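# Pull out the nearest yellow rod and quarter-turn it

## Task

Slide the yellow rod closest to the right arm outward until it stops, rotate it by 90 degrees so the little player figures on it end up lying horizontal, and finish with neither gripper nor any cable in contact with that rod.

## Robot and tools

Robot: two six-joint arms, left_arm and right_arm, each ending in a parallel two-finger gripper with a wrist camera (cam_left_wrist, cam_right_wrist, both 672x504 fisheye). The arm names do not match image sides. The rod is a table-football style bar carrying figures. A wrist camera cable resting on the rod counts as contact.

Frames: the scene frame has its origin at table-top height, halfway between the two nominal arm bases, +x pointing out over the table, +z up, and left_arm toward +y. The calibrated bases sit at about (-0.028, +0.289, +0.027) m for left_arm and (-0.040, -0.349, +0.007) m for right_arm, each with nearly no rotation. Hand positions, hand orientations and wrist camera poses in results are given in that arm's own base frame. Reported hand positions may be a few centimetres off, worse when the arm is stretched far.

Row layout (used by execute_actions and move): one flat list of 14 numbers covering both arms. The first 7 belong to left_arm, the next 7 to right_arm. Within each arm the order is: wrist pitch, shoulder, wrist yaw, wrist roll, elbow, waist, then gripper opening. Every value must lie in [-1, 1]. The six joint values are offsets, not poses: they are added to the arm's Joint targets as they stood when the action (or move) began, not to the previous row. Scale: 1.0 equals 2.224 rad for waist, shoulder and elbow, and 8.485 rad for the three wrist joints, so small numbers already turn a wrist a lot. The opening value is absolute: +1 fully open, -1 shut. To leave an arm still, send 0 for its joints and repeat its current opening command (0 is itself an opening command, half open).

Joint ranges in rad: waist -2.618 to 3.054, shoulder 0 to 3.142, elbow 0 to 3.142, wrist pitch -1.571 to 1.571, wrist yaw -1.571 to 1.571, wrist roll -2.094 to 2.094. Real stops may differ by up to 0.059 rad. An action asking a joint more than 0.059 rad beyond its range is rejected for both arms; a rejected first action rejects the whole call. "joint sent to its limit" means a joint was clipped at its end.

execute_actions(actions, cameras): actions is a list of actions; each action is a list of up to 15 rows, one row per 1/30 s step, and the last row is held until 15 steps are filled. An empty list just reports state and images. cameras selects images: omitted, null or ["all"] for both, [] for none.

move(target, speed, blend, opening_speed, blocking, cameras): drives all joints together along a path. target is one 14-number row or a list of up to 15 rows; every row is an offset from the same starting Joint targets, not from the previous row. speed is in rad/s for the joint with farthest to travel (0.01 to 12.57, default 0.5), one value or one per target. blend (rad) rounds corners between listed targets. opening_speed is how fast the finger command changes, per second on the -1..+1 scale, at least 0.2; use a low value for gentle closing. blocking=false returns after about 0.5 s while motion continues. Paths take 0.5 to 10 s and do not avoid obstacles or the other arm. The result adds a "move:" line: done, off_target (resting more than 0.035 rad from target, e.g. blocked by contact or friction), moving, held, or fault, plus limits=held if steps were withheld.

wait(seconds 0 to 10, cameras): lets time pass while each arm keeps its last command. stop(cameras): brakes a running move. zoom_image(camera, region=[x0,y0,x1,y1] pixels, at most 504x504): a closer look at the last image from that wrist camera. read_manual(section): licence text only. finished_scene(scene): ends the current scene; cannot be reversed.

Result lines: Joint positions and Joint velocities list each arm's joints in the order above, in rad and rad/s, followed by finger-pad gap in m (0.094 fully open). Joint targets are the base for your next offsets. grip_measured is the finger opening on the command scale; with nothing held it may read slightly wide. Joint torques follow the same order, include gravity, and joints 2, 5 and 6 wrap around at ±28 N m. "joint command not followed" means a clearance check altered some steps. Results from execute_actions also list joint positions at some steps. "within noise" velocities mean the arm is still.

Motion notes: each joint target stays within 0.339 rad (big joints) or 2.2 rad (wrist) of its measured angle per step, and targets placing the gripper over 200 mm from where it is get scaled back, so big motions need several actions. The gripper's fingers point along its +z and close along its y; end_effector_position is between the pads, about 1 cm behind the tips. Each pad squeezes roughly 50-64 N. To release, command an opening well above grip_measured.

Avoid: fast contact, pushing far past a contact point, pressing against the rod's end stop or an unreachable pose (motors heat; MOTOR HOT at 75 °C, the arm folds and quits at 90 °C, falls at 100 °C), any contact or squeeze between the two arms, and letting go of a moving part. Back an arm off a push by commanding its targets past its measured positions. Thinking time lets the simulation run on.

Each tool is called after ">>>" in YAML: its name, and indented under it one key for each argument.

## Session

>>> execute_actions:
  actions: []

Scene clock: 0.00 s.
left_arm: end_effector_position=(+0.4007, +0.0076, +0.1253) grip_measured=+1.000 end_effector_quat_wxyz=(+0.625, -0.028, +0.778, +0.057) | right_arm: end_effector_position=(+0.3999, -0.0295, +0.1148) grip_measured=+1.000 end_effector_quat_wxyz=(+0.608, +0.063, +0.791, -0.024)
Joint names: [wrist pitch, shoulder, wrist yaw, wrist roll, elbow, waist]
Joint positions: left_arm=[0.966 1.539 -0.191 0.014 0.356 -0.068 0.094] | right_arm=[0.914 1.54 0.071 0.059 0.363 -0.045 0.094]
Joint velocities: within noise
Joint torques (N m): no reading
Heat: left arm: 47 °C; right arm: 43 °C.
Joint targets: left_arm=[0.959 1.536 -0.192 0.014 0.359 -0.068] | right_arm=[0.904 1.537 0.071 0.060 0.366 -0.045]
Tool commands: left_gripper/opening=+1.0 right_gripper/opening=+1.0

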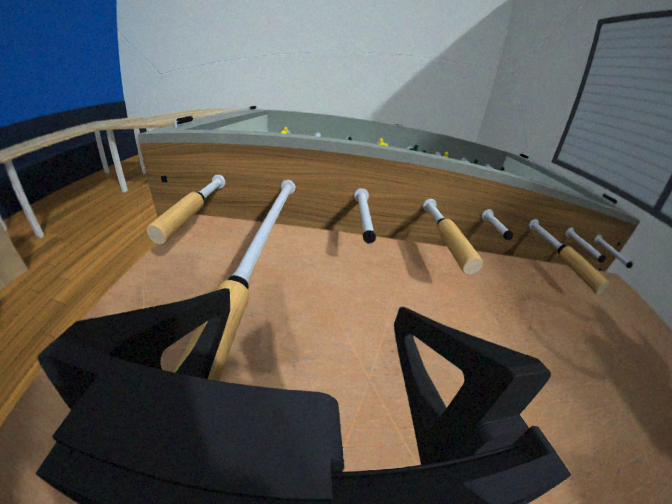

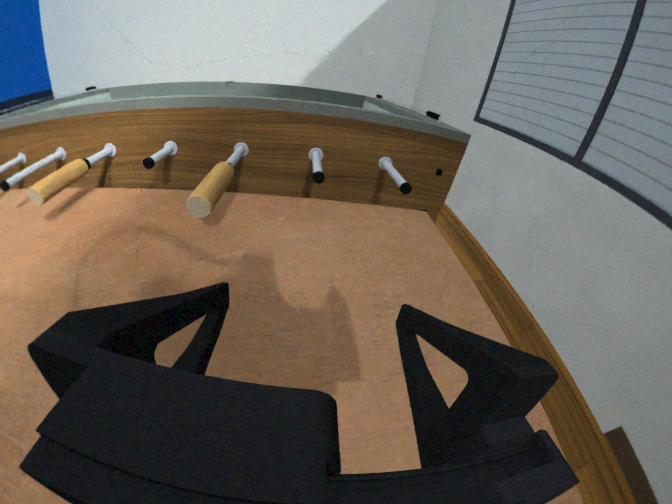

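>>> zoom_image:
  camera: "cam_right_wrist"
  region: [0, 70, 470, 230]

>>> zoom_image:
  camera: "cam_left_wrist"
  region: [140, 90, 640, 290]

Scaled by 1.072 from the camera's 672x504 image, which has a finer 960x720 frame.

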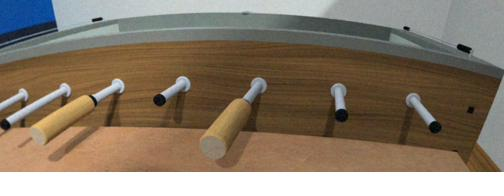

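Scaled by 1.008 from the camera's 672x504 image, which has a finer 960x720 frame.

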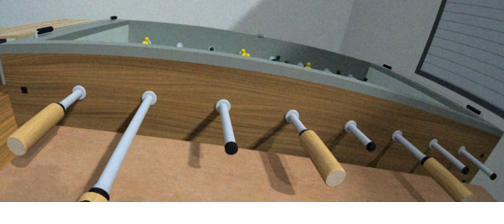

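>>> move:
  target: [0,0,0,0,0,0,1,0.0536,0.3112,0.0275,-0.0071,0.1817,0.1574,1]
  speed: 0.8

Scene clock: 115.83 s.
left_arm: end_effector_position=(+0.4007, +0.0076, +0.1253) grip_measured=+1.000 end_effector_quat_wxyz=(+0.625, -0.028, +0.778, +0.057) | right_arm: end_effector_position=(+0.4950, +0.1013, +0.0638) grip_measured=+1.000 end_effector_quat_wxyz=(+0.665, -0.012, +0.746, -0.011)
Joint names: [wrist pitch, shoulder, wrist yaw, wrist roll, elbow, waist]
Joint positions: left_arm=[0.966 1.539 -0.191 0.014 0.356 -0.068 0.094] | right_arm=[1.344 2.214 0.303 0.004 0.749 0.305 0.094]
Joint velocities: within noise
Joint torques (N m): left_arm=[1.84 -6.35 -0.04 0.02 5.31 -0.1] | right_arm=[1.92 -7.25 0.04 -0.01 5.44 0.01]
Heat: left arm: 45 °C; right arm: 44 °C.
Joint targets: left_arm=[0.959 1.536 -0.192 0.014 0.359 -0.068] | right_arm=[1.359 2.230 0.304 0.000 0.770 0.305]
move: done
camera_calibration:
cam_right_wrist: T_world_to_cam=[[-0.0249089, -0.976545, 0.213866, 0.0883356], [-0.499449, -0.173163, -0.848861, 0.351577], [0.865985, -0.127959, -0.483421, -0.267118], [0, 0, 0, 1]] pos_world=[0.409116, 0.112964, 0.150418]

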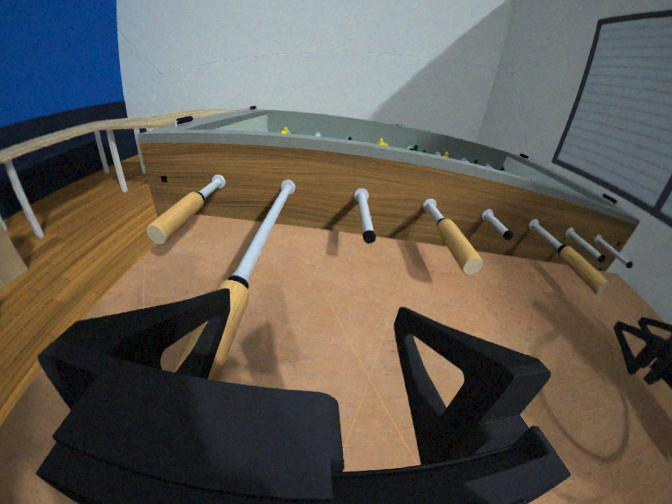

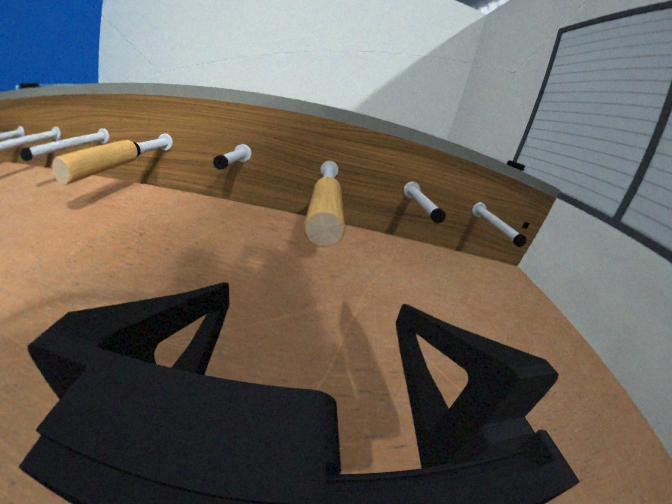

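>>> move:
  target: [0,0,0,0,0,0,1,0.0064,0.0809,-0.0046,-0.185,0.1109,-0.018,0.3]
  speed: 1.0
  cameras: ["cam_right_wrist"]

Scene clock: 142.93 s.
left_arm: end_effector_position=(+0.4007, +0.0076, +0.1253) grip_measured=+1.000 end_effector_quat_wxyz=(+0.625, -0.028, +0.778, +0.057) | right_arm: end_effector_position=(+0.5493, +0.1042, +0.0694) grip_measured=+0.302 end_effector_quat_wxyz=(+0.498, -0.500, +0.501, -0.502)
Joint names: [wrist pitch, shoulder, wrist yaw, wrist roll, elbow, waist]
Joint positions: left_arm=[0.966 1.539 -0.191 0.014 0.356 -0.068 0.094] | right_arm=[1.389 2.386 0.278 -1.573 0.996 0.273 0.061]
Joint velocities: within noise
Joint torques (N m): left_arm=[1.83 -6.38 -0.05 0.01 5.34 -0.03] | right_arm=[1.94 -8.12 -0.09 0.02 5.76 -0.69]
Heat: left arm: 45 °C; right arm: 45 °C.
Joint targets: left_arm=[0.959 1.536 -0.192 0.014 0.359 -0.068] | right_arm=[1.413 2.410 0.265 -1.570 1.017 0.265]
move: done
camera_calibration:
cam_right_wrist: T_world_to_cam=[[-0.0476862, 0.181009, 0.982325, -0.0700812], [-0.403151, -0.903271, 0.146871, 0.338037], [0.91389, -0.389022, 0.116048, -0.351692], [0, 0, 0, 1]] pos_world=[0.454346, 0.181208, 0.0600075]
Images, in order (width x height): cam_right_wrist 672x504.

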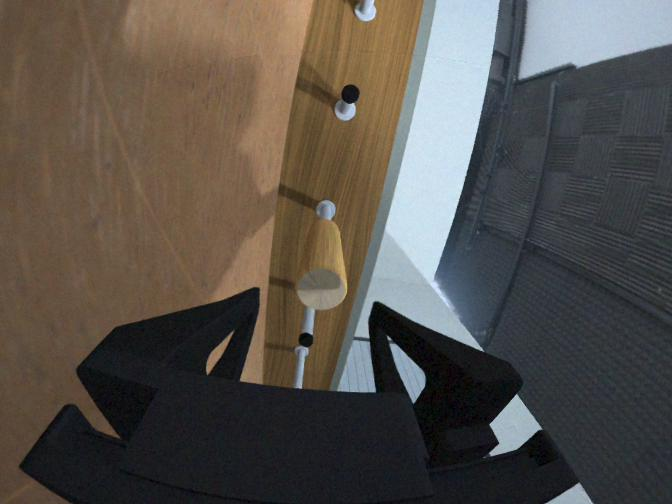

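>>> move:
  target: [0,0,0,0,0,0,1,-0.0231,0.0534,-0.0045,0,0.1416,-0.0185,0.3]
  speed: 0.4
  cameras: ["cam_right_wrist"]

Scene clock: 153.60 s.
left_arm: end_effector_position=(+0.4007, +0.0076, +0.1253) grip_measured=+1.000 end_effector_quat_wxyz=(+0.625, -0.028, +0.778, +0.057) | right_arm: end_effector_position=(+0.6144, +0.1023, +0.0803) grip_measured=+0.302 end_effector_quat_wxyz=(+0.508, -0.487, +0.494, -0.510)
Joint names: [wrist pitch, shoulder, wrist yaw, wrist roll, elbow, waist]
Joint positions: left_arm=[0.966 1.539 -0.191 0.014 0.356 -0.068 0.094] | right_arm=[1.228 2.5 0.24 -1.574 1.31 0.231 0.061]
Joint velocities: within noise
Joint torques (N m): left_arm=[1.83 -6.35 -0.05 0.02 5.33 -0.08] | right_arm=[1.61 -9.36 -0.1 0.05 6.86 -0.62]
Heat: left arm: 45 °C; right arm: 46 °C.
Joint targets: left_arm=[0.959 1.536 -0.192 0.014 0.359 -0.068] | right_arm=[1.217 2.528 0.227 -1.570 1.332 0.224]
move: done
camera_calibration:
cam_right_wrist: T_world_to_cam=[[-0.0830221, 0.17343, 0.981341, -0.0547856], [-0.411599, -0.90279, 0.124726, 0.367876], [0.907576, -0.393564, 0.146335, -0.411349], [0, 0, 0, 1]] pos_world=[0.520199, 0.179724, 0.0680744]
Images, in order (width x height): cam_right_wrist 672x504.

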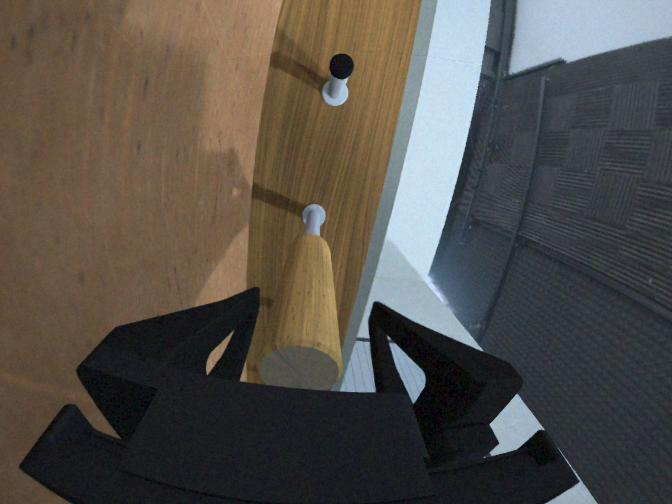

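>>> move:
  target: [0,0,0,0,0,0,1,-0.0035,0.0072,-0.001,0,-0.0003,0,0.3]
  speed: 0.4
  cameras: ["cam_right_wrist"]

Scene clock: 164.73 s.
left_arm: end_effector_position=(+0.4007, +0.0076, +0.1253) grip_measured=+1.000 end_effector_quat_wxyz=(+0.625, -0.028, +0.778, +0.057) | right_arm: end_effector_position=(+0.6136, +0.1035, +0.0618) grip_measured=+0.302 end_effector_quat_wxyz=(+0.496, -0.504, +0.501, -0.499)
Joint names: [wrist pitch, shoulder, wrist yaw, wrist roll, elbow, waist]
Joint positions: left_arm=[0.966 1.539 -0.191 0.014 0.356 -0.068 0.094] | right_arm=[1.199 2.52 0.232 -1.574 1.31 0.231 0.061]
Joint velocities: within noise
Joint torques (N m): left_arm=[1.84 -6.38 -0.05 0.01 5.35 -0.05] | right_arm=[1.62 -9.62 -0.09 0.05 6.74 -0.62]
Heat: left arm: 45 °C; right arm: 45 °C.
Joint targets: left_arm=[0.959 1.536 -0.192 0.014 0.359 -0.068] | right_arm=[1.187 2.544 0.219 -1.570 1.331 0.224]
move: done
camera_calibration:
cam_right_wrist: T_world_to_cam=[[-0.0389269, 0.183791, 0.982194, -0.0651907], [-0.39791, -0.904495, 0.153482, 0.360977], [0.916598, -0.38485, 0.108342, -0.411549], [0, 0, 0, 1]] pos_world=[0.518324, 0.180099, 0.0532144]
Images, in order (width x height): cam_right_wrist 672x504.

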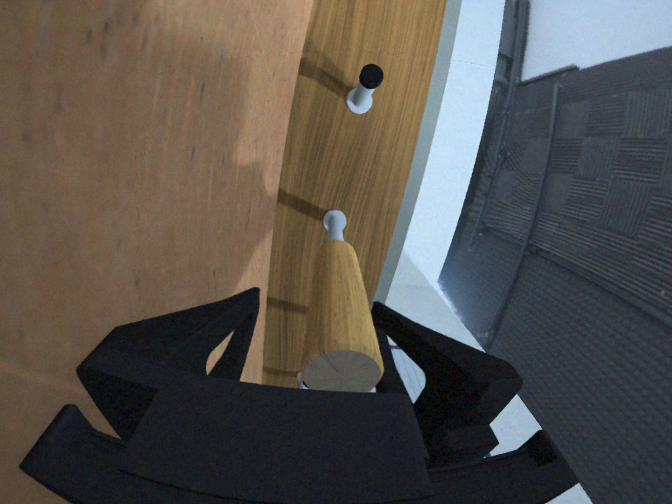

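>>> move:
  target: [0,0,0,0,0,0,1,0,-0.0050,0,0,0,0,0.3]
  speed: 0.4
  cameras: ["cam_right_wrist"]

Scene clock: 173.87 s.
left_arm: end_effector_position=(+0.4007, +0.0076, +0.1253) grip_measured=+1.000 end_effector_quat_wxyz=(+0.625, -0.028, +0.778, +0.057) | right_arm: end_effector_position=(+0.6136, +0.1037, +0.0618) grip_measured=+0.302 end_effector_quat_wxyz=(+0.496, -0.504, +0.501, -0.499)
Joint names: [wrist pitch, shoulder, wrist yaw, wrist roll, elbow, waist]
Joint positions: left_arm=[0.966 1.539 -0.191 0.014 0.356 -0.068 0.094] | right_arm=[1.199 2.52 0.231 -1.574 1.31 0.231 0.061]
Joint velocities: within noise
Joint torques (N m): left_arm=[1.85 -6.34 -0.05 0.01 5.34 -0.03] | right_arm=[1.62 -10.45 -0.1 0.05 6.72 -0.62]
Heat: left arm: 44 °C; right arm: 45 °C.
Joint targets: left_arm=[0.959 1.536 -0.192 0.014 0.359 -0.068] | right_arm=[1.187 2.533 0.218 -1.570 1.331 0.224]
move: done
camera_calibration:
cam_right_wrist: T_world_to_cam=[[-0.0390663, 0.18376, 0.982195, -0.0651349], [-0.397217, -0.9048, 0.153481, 0.360722], [0.916893, -0.384148, 0.10834, -0.411697], [0, 0, 0, 1]] pos_world=[0.518222, 0.180198, 0.0532144]
Images, in order (width x height): cam_right_wrist 672x504.

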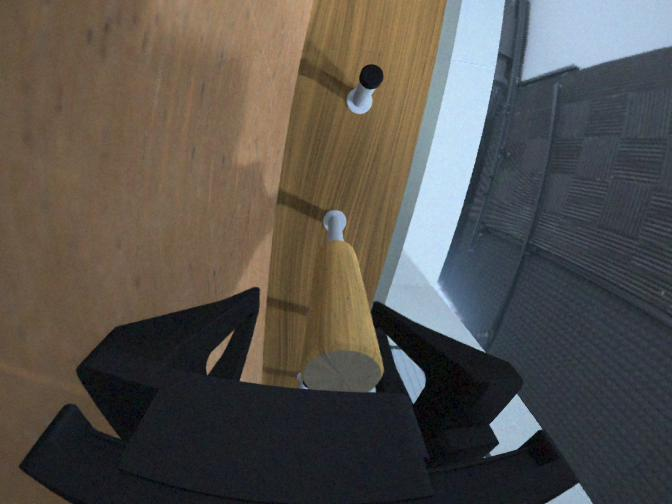

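>>> move:
  target: [0,0,0,0,0,0,1,0.001,-0.0055,0,0,0,0,0.3]
  speed: 0.4
  cameras: ["cam_right_wrist"]

Scene clock: 181.83 s.
left_arm: end_effector_position=(+0.4007, +0.0076, +0.1253) grip_measured=+1.000 end_effector_quat_wxyz=(+0.625, -0.028, +0.778, +0.057) | right_arm: end_effector_position=(+0.6136, +0.1037, +0.0618) grip_measured=+0.302 end_effector_quat_wxyz=(+0.496, -0.504, +0.501, -0.499)
Joint names: [wrist pitch, shoulder, wrist yaw, wrist roll, elbow, waist]
Joint positions: left_arm=[0.966 1.539 -0.191 0.014 0.356 -0.068 0.094] | right_arm=[1.199 2.52 0.231 -1.574 1.31 0.231 0.061]
Joint velocities: within noise
Joint torques (N m): left_arm=[1.84 -6.32 -0.04 0.01 5.34 -0.08] | right_arm=[1.7 -11.38 -0.1 0.05 6.75 -0.62]
Heat: left arm: 44 °C; right arm: 45 °C.
Joint targets: left_arm=[0.959 1.536 -0.192 0.014 0.359 -0.068] | right_arm=[1.196 2.521 0.219 -1.570 1.331 0.224]
move: done
camera_calibration:
cam_right_wrist: T_world_to_cam=[[-0.0390663, 0.18376, 0.982195, -0.0651349], [-0.397217, -0.9048, 0.153481, 0.360722], [0.916893, -0.384148, 0.10834, -0.411697], [0, 0, 0, 1]] pos_world=[0.518222, 0.180198, 0.0532144]
Images, in order (width x height): cam_right_wrist 672x504.

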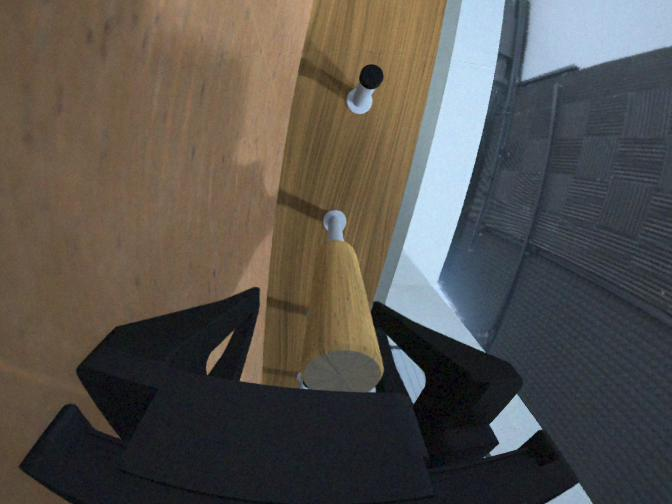

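>>> move:
  target: [0,0,0,0,0,0,1,0.0005,-0.0065,0,0,0,0,0.3]
  speed: 0.4
  cameras: []

>>> move:
  target: [0,0,0,0,0,0,1,0,0,0,0,0,0,-0.42]
  opening_speed: 0.4
  cameras: ["cam_right_wrist"]

Scene clock: 196.53 s.
left_arm: end_effector_position=(+0.4007, +0.0076, +0.1253) grip_measured=+1.000 end_effector_quat_wxyz=(+0.625, -0.028, +0.778, +0.057) | right_arm: end_effector_position=(+0.6136, +0.1037, +0.0618) grip_measured=+0.302 end_effector_quat_wxyz=(+0.496, -0.504, +0.501, -0.499)
Joint names: [wrist pitch, shoulder, wrist yaw, wrist roll, elbow, waist]
Joint positions: left_arm=[0.966 1.539 -0.191 0.014 0.356 -0.068 0.094] | right_arm=[1.199 2.52 0.231 -1.574 1.31 0.231 0.061]
Joint velocities: within noise
Joint torques (N m): left_arm=[1.84 -6.35 -0.04 0 5.35 -0.06] | right_arm=[1.73 -12.57 -0.1 0.05 6.75 -0.62]
Heat: left arm: 44 °C; right arm: 46 °C.
Joint targets: left_arm=[0.959 1.536 -0.192 0.014 0.359 -0.068] | right_arm=[1.200 2.506 0.219 -1.570 1.331 0.224]
move: done
No camera images: "cameras" was empty.

Scene clock: 198.53 s.
left_arm: end_effector_position=(+0.4007, +0.0076, +0.1253) grip_measured=+1.000 end_effector_quat_wxyz=(+0.625, -0.028, +0.778, +0.057) | right_arm: end_effector_position=(+0.6147, +0.1039, +0.0727) grip_measured=-0.305 end_effector_quat_wxyz=(+0.508, -0.492, +0.493, -0.506)
Joint names: [wrist pitch, shoulder, wrist yaw, wrist roll, elbow, waist]
Joint positions: left_arm=[0.966 1.539 -0.191 0.014 0.356 -0.068 0.094] | right_arm=[1.235 2.52 0.231 -1.574 1.315 0.231 0.033]
Joint velocities: within noise
Joint torques (N m): left_arm=[1.85 -6.35 -0.05 0.01 5.34 -0.03] | right_arm=[1.41 -12.59 -0.11 0.06 6.31 -0.62]
Heat: left arm: 44 °C; right arm: 46 °C.
Joint targets: left_arm=[0.959 1.536 -0.192 0.014 0.359 -0.068] | right_arm=[1.200 2.506 0.219 -1.570 1.331 0.224]
move: done
camera_calibration:
cam_right_wrist: T_world_to_cam=[[-0.0784546, 0.174508, 0.981525, -0.0505819], [-0.402878, -0.906131, 0.128901, 0.365068], [0.911885, -0.385322, 0.141396, -0.412948], [0, 0, 0, 1]] pos_world=[0.51967, 0.180509, 0.0609788]
Images, in order (width x height): cam_right_wrist 672x504.

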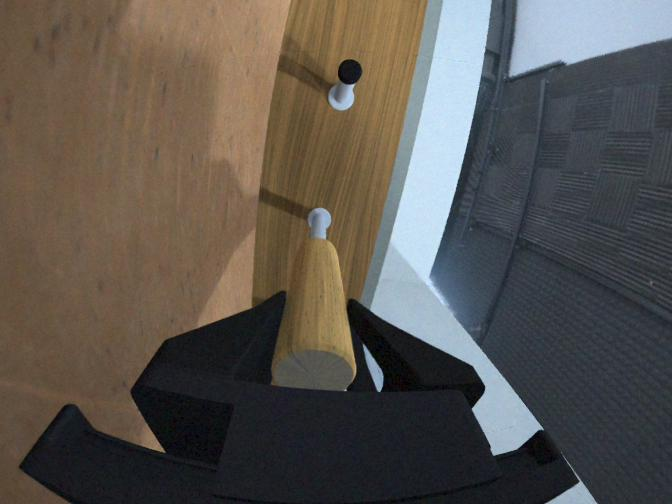

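>>> move:
  target: [0,0,0,0,0,0,1,0,0,0,0.1853,0,0,-0.45]
  speed: 1.0

Scene clock: 209.10 s.
left_arm: end_effector_position=(+0.4007, +0.0076, +0.1253) grip_measured=+1.000 end_effector_quat_wxyz=(+0.625, -0.028, +0.778, +0.057) | right_arm: end_effector_position=(+0.6146, +0.1020, +0.0757) grip_measured=-0.306 end_effector_quat_wxyz=(+0.722, -0.001, +0.692, -0.009)
Joint names: [wrist pitch, shoulder, wrist yaw, wrist roll, elbow, waist]
Joint positions: left_arm=[0.966 1.539 -0.191 0.014 0.356 -0.068 0.094] | right_arm=[1.247 2.52 0.242 -0.025 1.315 0.231 0.033]
Joint velocities: within noise
Joint torques (N m): left_arm=[1.86 -6.34 -0.05 0.01 5.33 -0.02] | right_arm=[1.31 -12.59 -0.22 0.27 6.31 -0.64]
Heat: left arm: 44 °C; right arm: 45 °C.
Joint targets: left_arm=[0.959 1.536 -0.192 0.014 0.359 -0.068] | right_arm=[1.200 2.506 0.219 0.002 1.331 0.224]
move: off_target (right_arm); right_arm: the wrist pitch is farthest, 0.047 rad from its target
camera_calibration:
cam_right_wrist: T_world_to_cam=[[-0.0674199, -0.979409, 0.190296, 0.117649], [-0.362504, -0.153649, -0.919229, 0.340661], [0.92954, -0.130957, -0.344681, -0.414104], [0, 0, 0, 1]] pos_world=[0.516349, 0.113338, 0.148024]

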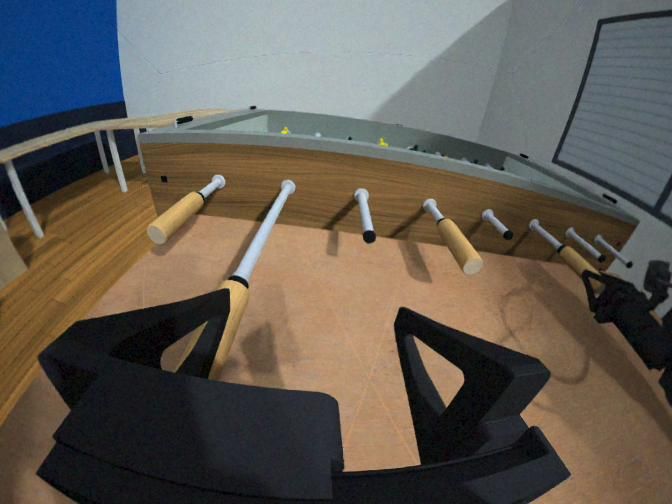

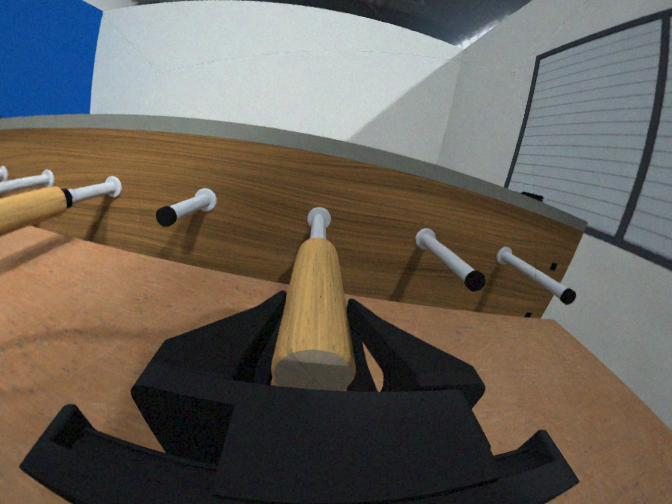

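>>> move:
  target:
    - [0,0,0,0,0,0,1,0.0105,-0.0476,0.0042,0.0033,-0.1034,0.0138,-0.45]
    - [0,0,0,0,0,0,1,0.0131,-0.0978,0.0073,0.0033,-0.1862,0.0259,-0.45]
  speed: 0.3
  blend: 0.05
  cameras: ["cam_right_wrist"]

Scene clock: 245.17 s.
left_arm: end_effector_position=(+0.4007, +0.0076, +0.1253) grip_measured=+1.000 end_effector_quat_wxyz=(+0.625, -0.028, +0.778, +0.057) | right_arm: end_effector_position=(+0.5390, +0.0999, +0.0746) grip_measured=-0.306 end_effector_quat_wxyz=(+0.692, +0.005, +0.722, -0.005)
Joint names: [wrist pitch, shoulder, wrist yaw, wrist roll, elbow, waist]
Joint positions: left_arm=[0.966 1.539 -0.191 0.014 0.356 -0.068 0.094] | right_arm=[1.329 2.31 0.289 0.012 0.937 0.274 0.033]
Joint velocities: within noise
Joint torques (N m): left_arm=[1.84 -6.37 -0.05 0.02 5.33 -0.05] | right_arm=[1.57 -11.32 -0.03 0.2 2.81 0.69]
Heat: left arm: 44 °C; right arm: 44 °C.
Joint targets: left_arm=[0.959 1.536 -0.192 0.014 0.359 -0.068] | right_arm=[1.311 2.289 0.281 0.030 0.917 0.282]
move: done
camera_calibration:
cam_right_wrist: T_world_to_cam=[[-0.0559911, -0.98198, 0.180502, 0.105546], [-0.438844, -0.138182, -0.887875, 0.349268], [0.896817, -0.128925, -0.423199, -0.321104], [0, 0, 0, 1]] pos_world=[0.447155, 0.110508, 0.155164]
Images, in order (width x height): cam_right_wrist 672x504.

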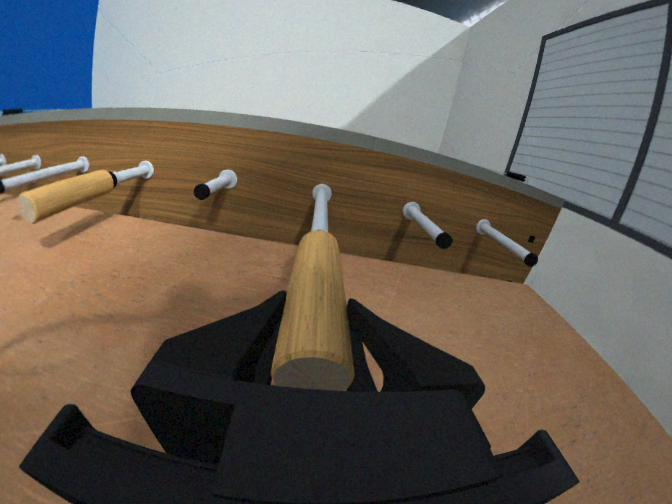

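>>> move:
  target:
    - [0,0,0,0,0,0,1,-0.0019,-0.0427,0.0026,0,-0.0576,0.0106,-0.45]
    - [0,0,0,0,0,0,1,-0.0052,-0.0861,0.0055,0,-0.1108,0.0231,-0.45]
  speed: 0.3
  blend: 0.05
  cameras: ["cam_right_wrist"]

Scene clock: 254.83 s.
left_arm: end_effector_position=(+0.4007, +0.0076, +0.1253) grip_measured=+1.000 end_effector_quat_wxyz=(+0.625, -0.028, +0.778, +0.057) | right_arm: end_effector_position=(+0.4834, +0.1028, +0.0743) grip_measured=-0.306 end_effector_quat_wxyz=(+0.657, -0.005, +0.754, -0.009)
Joint names: [wrist pitch, shoulder, wrist yaw, wrist roll, elbow, waist]
Joint positions: left_arm=[0.966 1.539 -0.191 0.014 0.356 -0.068 0.094] | right_arm=[1.282 2.129 0.328 0.025 0.702 0.324 0.033]
Joint velocities: within noise
Joint torques (N m): left_arm=[1.85 -6.37 -0.05 0.01 5.35 -0.05] | right_arm=[1.59 -10.69 0.07 0.06 1.73 0.87]
Heat: left arm: 44 °C; right arm: 45 °C.
Joint targets: left_arm=[0.959 1.536 -0.192 0.014 0.359 -0.068] | right_arm=[1.267 2.097 0.327 0.030 0.670 0.333]
move: done
camera_calibration:
cam_right_wrist: T_world_to_cam=[[-0.0283626, -0.978588, 0.203868, 0.0898279], [-0.51921, -0.159857, -0.839563, 0.362338], [0.854176, -0.129662, -0.503559, -0.244334], [0, 0, 0, 1]] pos_world=[0.399381, 0.114146, 0.162856]
Images, in order (width x height): cam_right_wrist 672x504.

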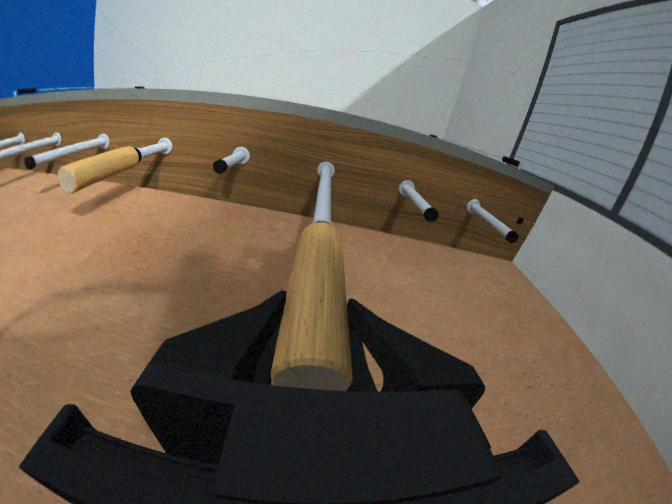

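>>> move:
  target: [0,0,0,0,0,0,1,-0.0024,-0.0409,0.0037,0,-0.0497,0.0149,-0.45]
  speed: 0.3
  cameras: ["cam_right_wrist"]

Scene clock: 260.63 s.
left_arm: end_effector_position=(+0.4007, +0.0076, +0.1253) grip_measured=+1.000 end_effector_quat_wxyz=(+0.625, -0.028, +0.778, +0.057) | right_arm: end_effector_position=(+0.4803, +0.1021, +0.0766) grip_measured=-0.306 end_effector_quat_wxyz=(+0.644, -0.009, +0.765, -0.012)
Joint names: [wrist pitch, shoulder, wrist yaw, wrist roll, elbow, waist]
Joint positions: left_arm=[0.966 1.539 -0.191 0.014 0.356 -0.068 0.094] | right_arm=[1.207 2.079 0.326 0.027 0.693 0.324 0.033]
Joint velocities: within noise
Joint torques (N m): left_arm=[1.85 -6.38 -0.05 0.01 5.35 -0.02] | right_arm=[2.09 -14 0.43 0.04 -5.79 3.82]
Heat: left arm: 43 °C; right arm: 46 °C.
Joint targets: left_arm=[0.959 1.536 -0.192 0.014 0.359 -0.068] | right_arm=[1.247 2.006 0.359 0.030 0.560 0.366]
move: off_target (right_arm); right_arm: the elbow is farthest, 0.133 rad from its target
camera_calibration:
cam_right_wrist: T_world_to_cam=[[-0.0198419, -0.976743, 0.213495, 0.0835943], [-0.54664, -0.168196, -0.820302, 0.375224], [0.837133, -0.132981, -0.530589, -0.230063], [0, 0, 0, 1]] pos_world=[0.399365, 0.114167, 0.167881]
Images, in order (width x height): cam_right_wrist 672x504.

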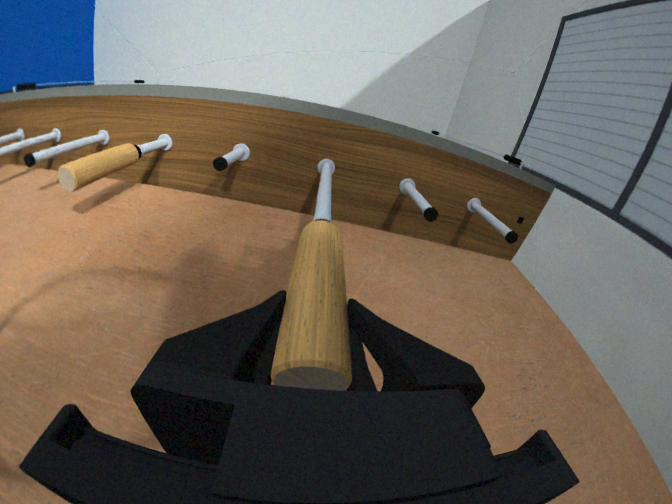

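>>> move:
  target: [0,0,0,0,0,0,1,-0.0038,0.0378,-0.0039,-0.0030,0.0652,-0.0189,-0.45]
  speed: 0.5
  cameras: []

>>> move:
  target: [0,0,0,0,0,0,1,0,0,0,0,0,0,0.4]
  opening_speed: 1.0
  cameras: ["cam_right_wrist"]

Scene clock: 276.77 s.
left_arm: end_effector_position=(+0.4007, +0.0076, +0.1253) grip_measured=+1.000 end_effector_quat_wxyz=(+0.625, -0.028, +0.778, +0.057) | right_arm: end_effector_position=(+0.4837, +0.1031, +0.0756) grip_measured=-0.306 end_effector_quat_wxyz=(+0.642, -0.011, +0.766, -0.014)
Joint names: [wrist pitch, shoulder, wrist yaw, wrist roll, elbow, waist]
Joint positions: left_arm=[0.966 1.539 -0.191 0.014 0.356 -0.068 0.094] | right_arm=[1.189 2.085 0.325 0.024 0.71 0.323 0.033]
Joint velocities: within noise
Joint torques (N m): left_arm=[1.83 -6.34 -0.04 0.02 5.31 0.01] | right_arm=[1.96 -7.56 0.08 -0.21 3.92 0.09]
Heat: left arm: 43 °C; right arm: 49 °C.
Joint targets: left_arm=[0.959 1.536 -0.192 0.014 0.359 -0.068] | right_arm=[1.215 2.090 0.326 0.005 0.705 0.324]
move: done
No camera images: "cameras" was empty.

Scene clock: 277.87 s.
left_arm: end_effector_position=(+0.4007, +0.0076, +0.1253) grip_measured=+1.000 end_effector_quat_wxyz=(+0.625, -0.028, +0.778, +0.057) | right_arm: end_effector_position=(+0.4846, +0.1033, +0.0808) grip_measured=+0.398 end_effector_quat_wxyz=(+0.650, -0.014, +0.760, -0.016)
Joint names: [wrist pitch, shoulder, wrist yaw, wrist roll, elbow, waist]
Joint positions: left_arm=[0.966 1.539 -0.191 0.014 0.356 -0.068 0.094] | right_arm=[1.211 2.085 0.326 0.009 0.71 0.323 0.066]
Joint velocities: within noise
Joint torques (N m): left_arm=[1.83 -6.37 -0.04 0.01 5.33 -0.02] | right_arm=[1.77 -7.56 0.08 -0.05 3.92 0.09]
Heat: left arm: 43 °C; right arm: 49 °C.
Joint targets: left_arm=[0.959 1.536 -0.192 0.014 0.359 -0.068] | right_arm=[1.215 2.090 0.325 0.005 0.705 0.324]
move: done
camera_calibration:
cam_right_wrist: T_world_to_cam=[[-0.0206841, -0.973999, 0.225605, 0.0831686], [-0.534089, -0.179993, -0.826046, 0.37682], [0.845175, -0.137579, -0.516479, -0.235748], [0, 0, 0, 1]] pos_world=[0.402224, 0.116397, 0.170749]
Images, in order (width x height): cam_right_wrist 672x504.

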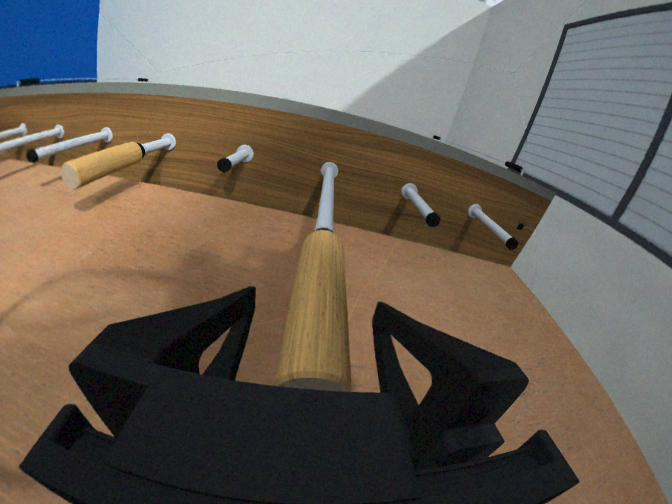

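>>> move:
  target: [0,0,0,0,0,0,1,-0.0346,-0.1559,0.0027,0,-0.0285,0.0138,0.4]
  speed: 0.7

Scene clock: 283.33 s.
left_arm: end_effector_position=(+0.4007, +0.0076, +0.1253) grip_measured=+1.000 end_effector_quat_wxyz=(+0.625, -0.028, +0.778, +0.057) | right_arm: end_effector_position=(+0.4610, +0.1031, +0.1489) grip_measured=+0.398 end_effector_quat_wxyz=(+0.650, -0.016, +0.759, -0.018)
Joint names: [wrist pitch, shoulder, wrist yaw, wrist roll, elbow, waist]
Joint positions: left_arm=[0.966 1.539 -0.191 0.014 0.356 -0.068 0.094] | right_arm=[0.932 1.755 0.349 0.008 0.66 0.347 0.066]
Joint velocities: within noise
Joint torques (N m): left_arm=[1.83 -6.34 -0.05 0.01 5.37 -0.05] | right_arm=[1.54 -7.47 0.08 -0.03 4.3 0.73]
Heat: left arm: 43 °C; right arm: 48 °C.
Joint targets: left_arm=[0.959 1.536 -0.192 0.014 0.359 -0.068] | right_arm=[0.921 1.744 0.348 0.005 0.642 0.355]
move: done
camera_calibration:
cam_right_wrist: T_world_to_cam=[[-0.019655, -0.972876, 0.23049, 0.0656865], [-0.532879, -0.184868, -0.825751, 0.420283], [0.845963, -0.139053, -0.514791, -0.181176], [0, 0, 0, 1]] pos_world=[0.378519, 0.116409, 0.238641]

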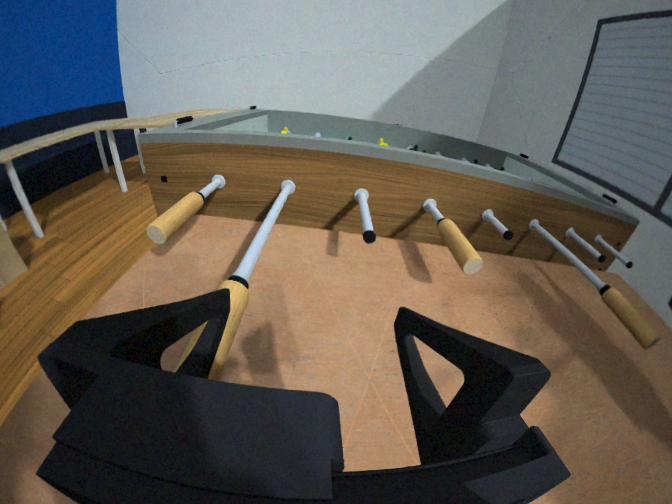

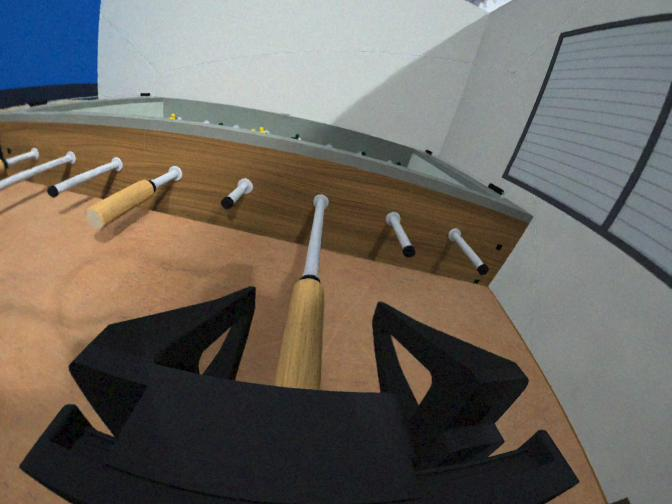

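>>> finished_scene:
  scene: 1

The scene is finished: the task was done.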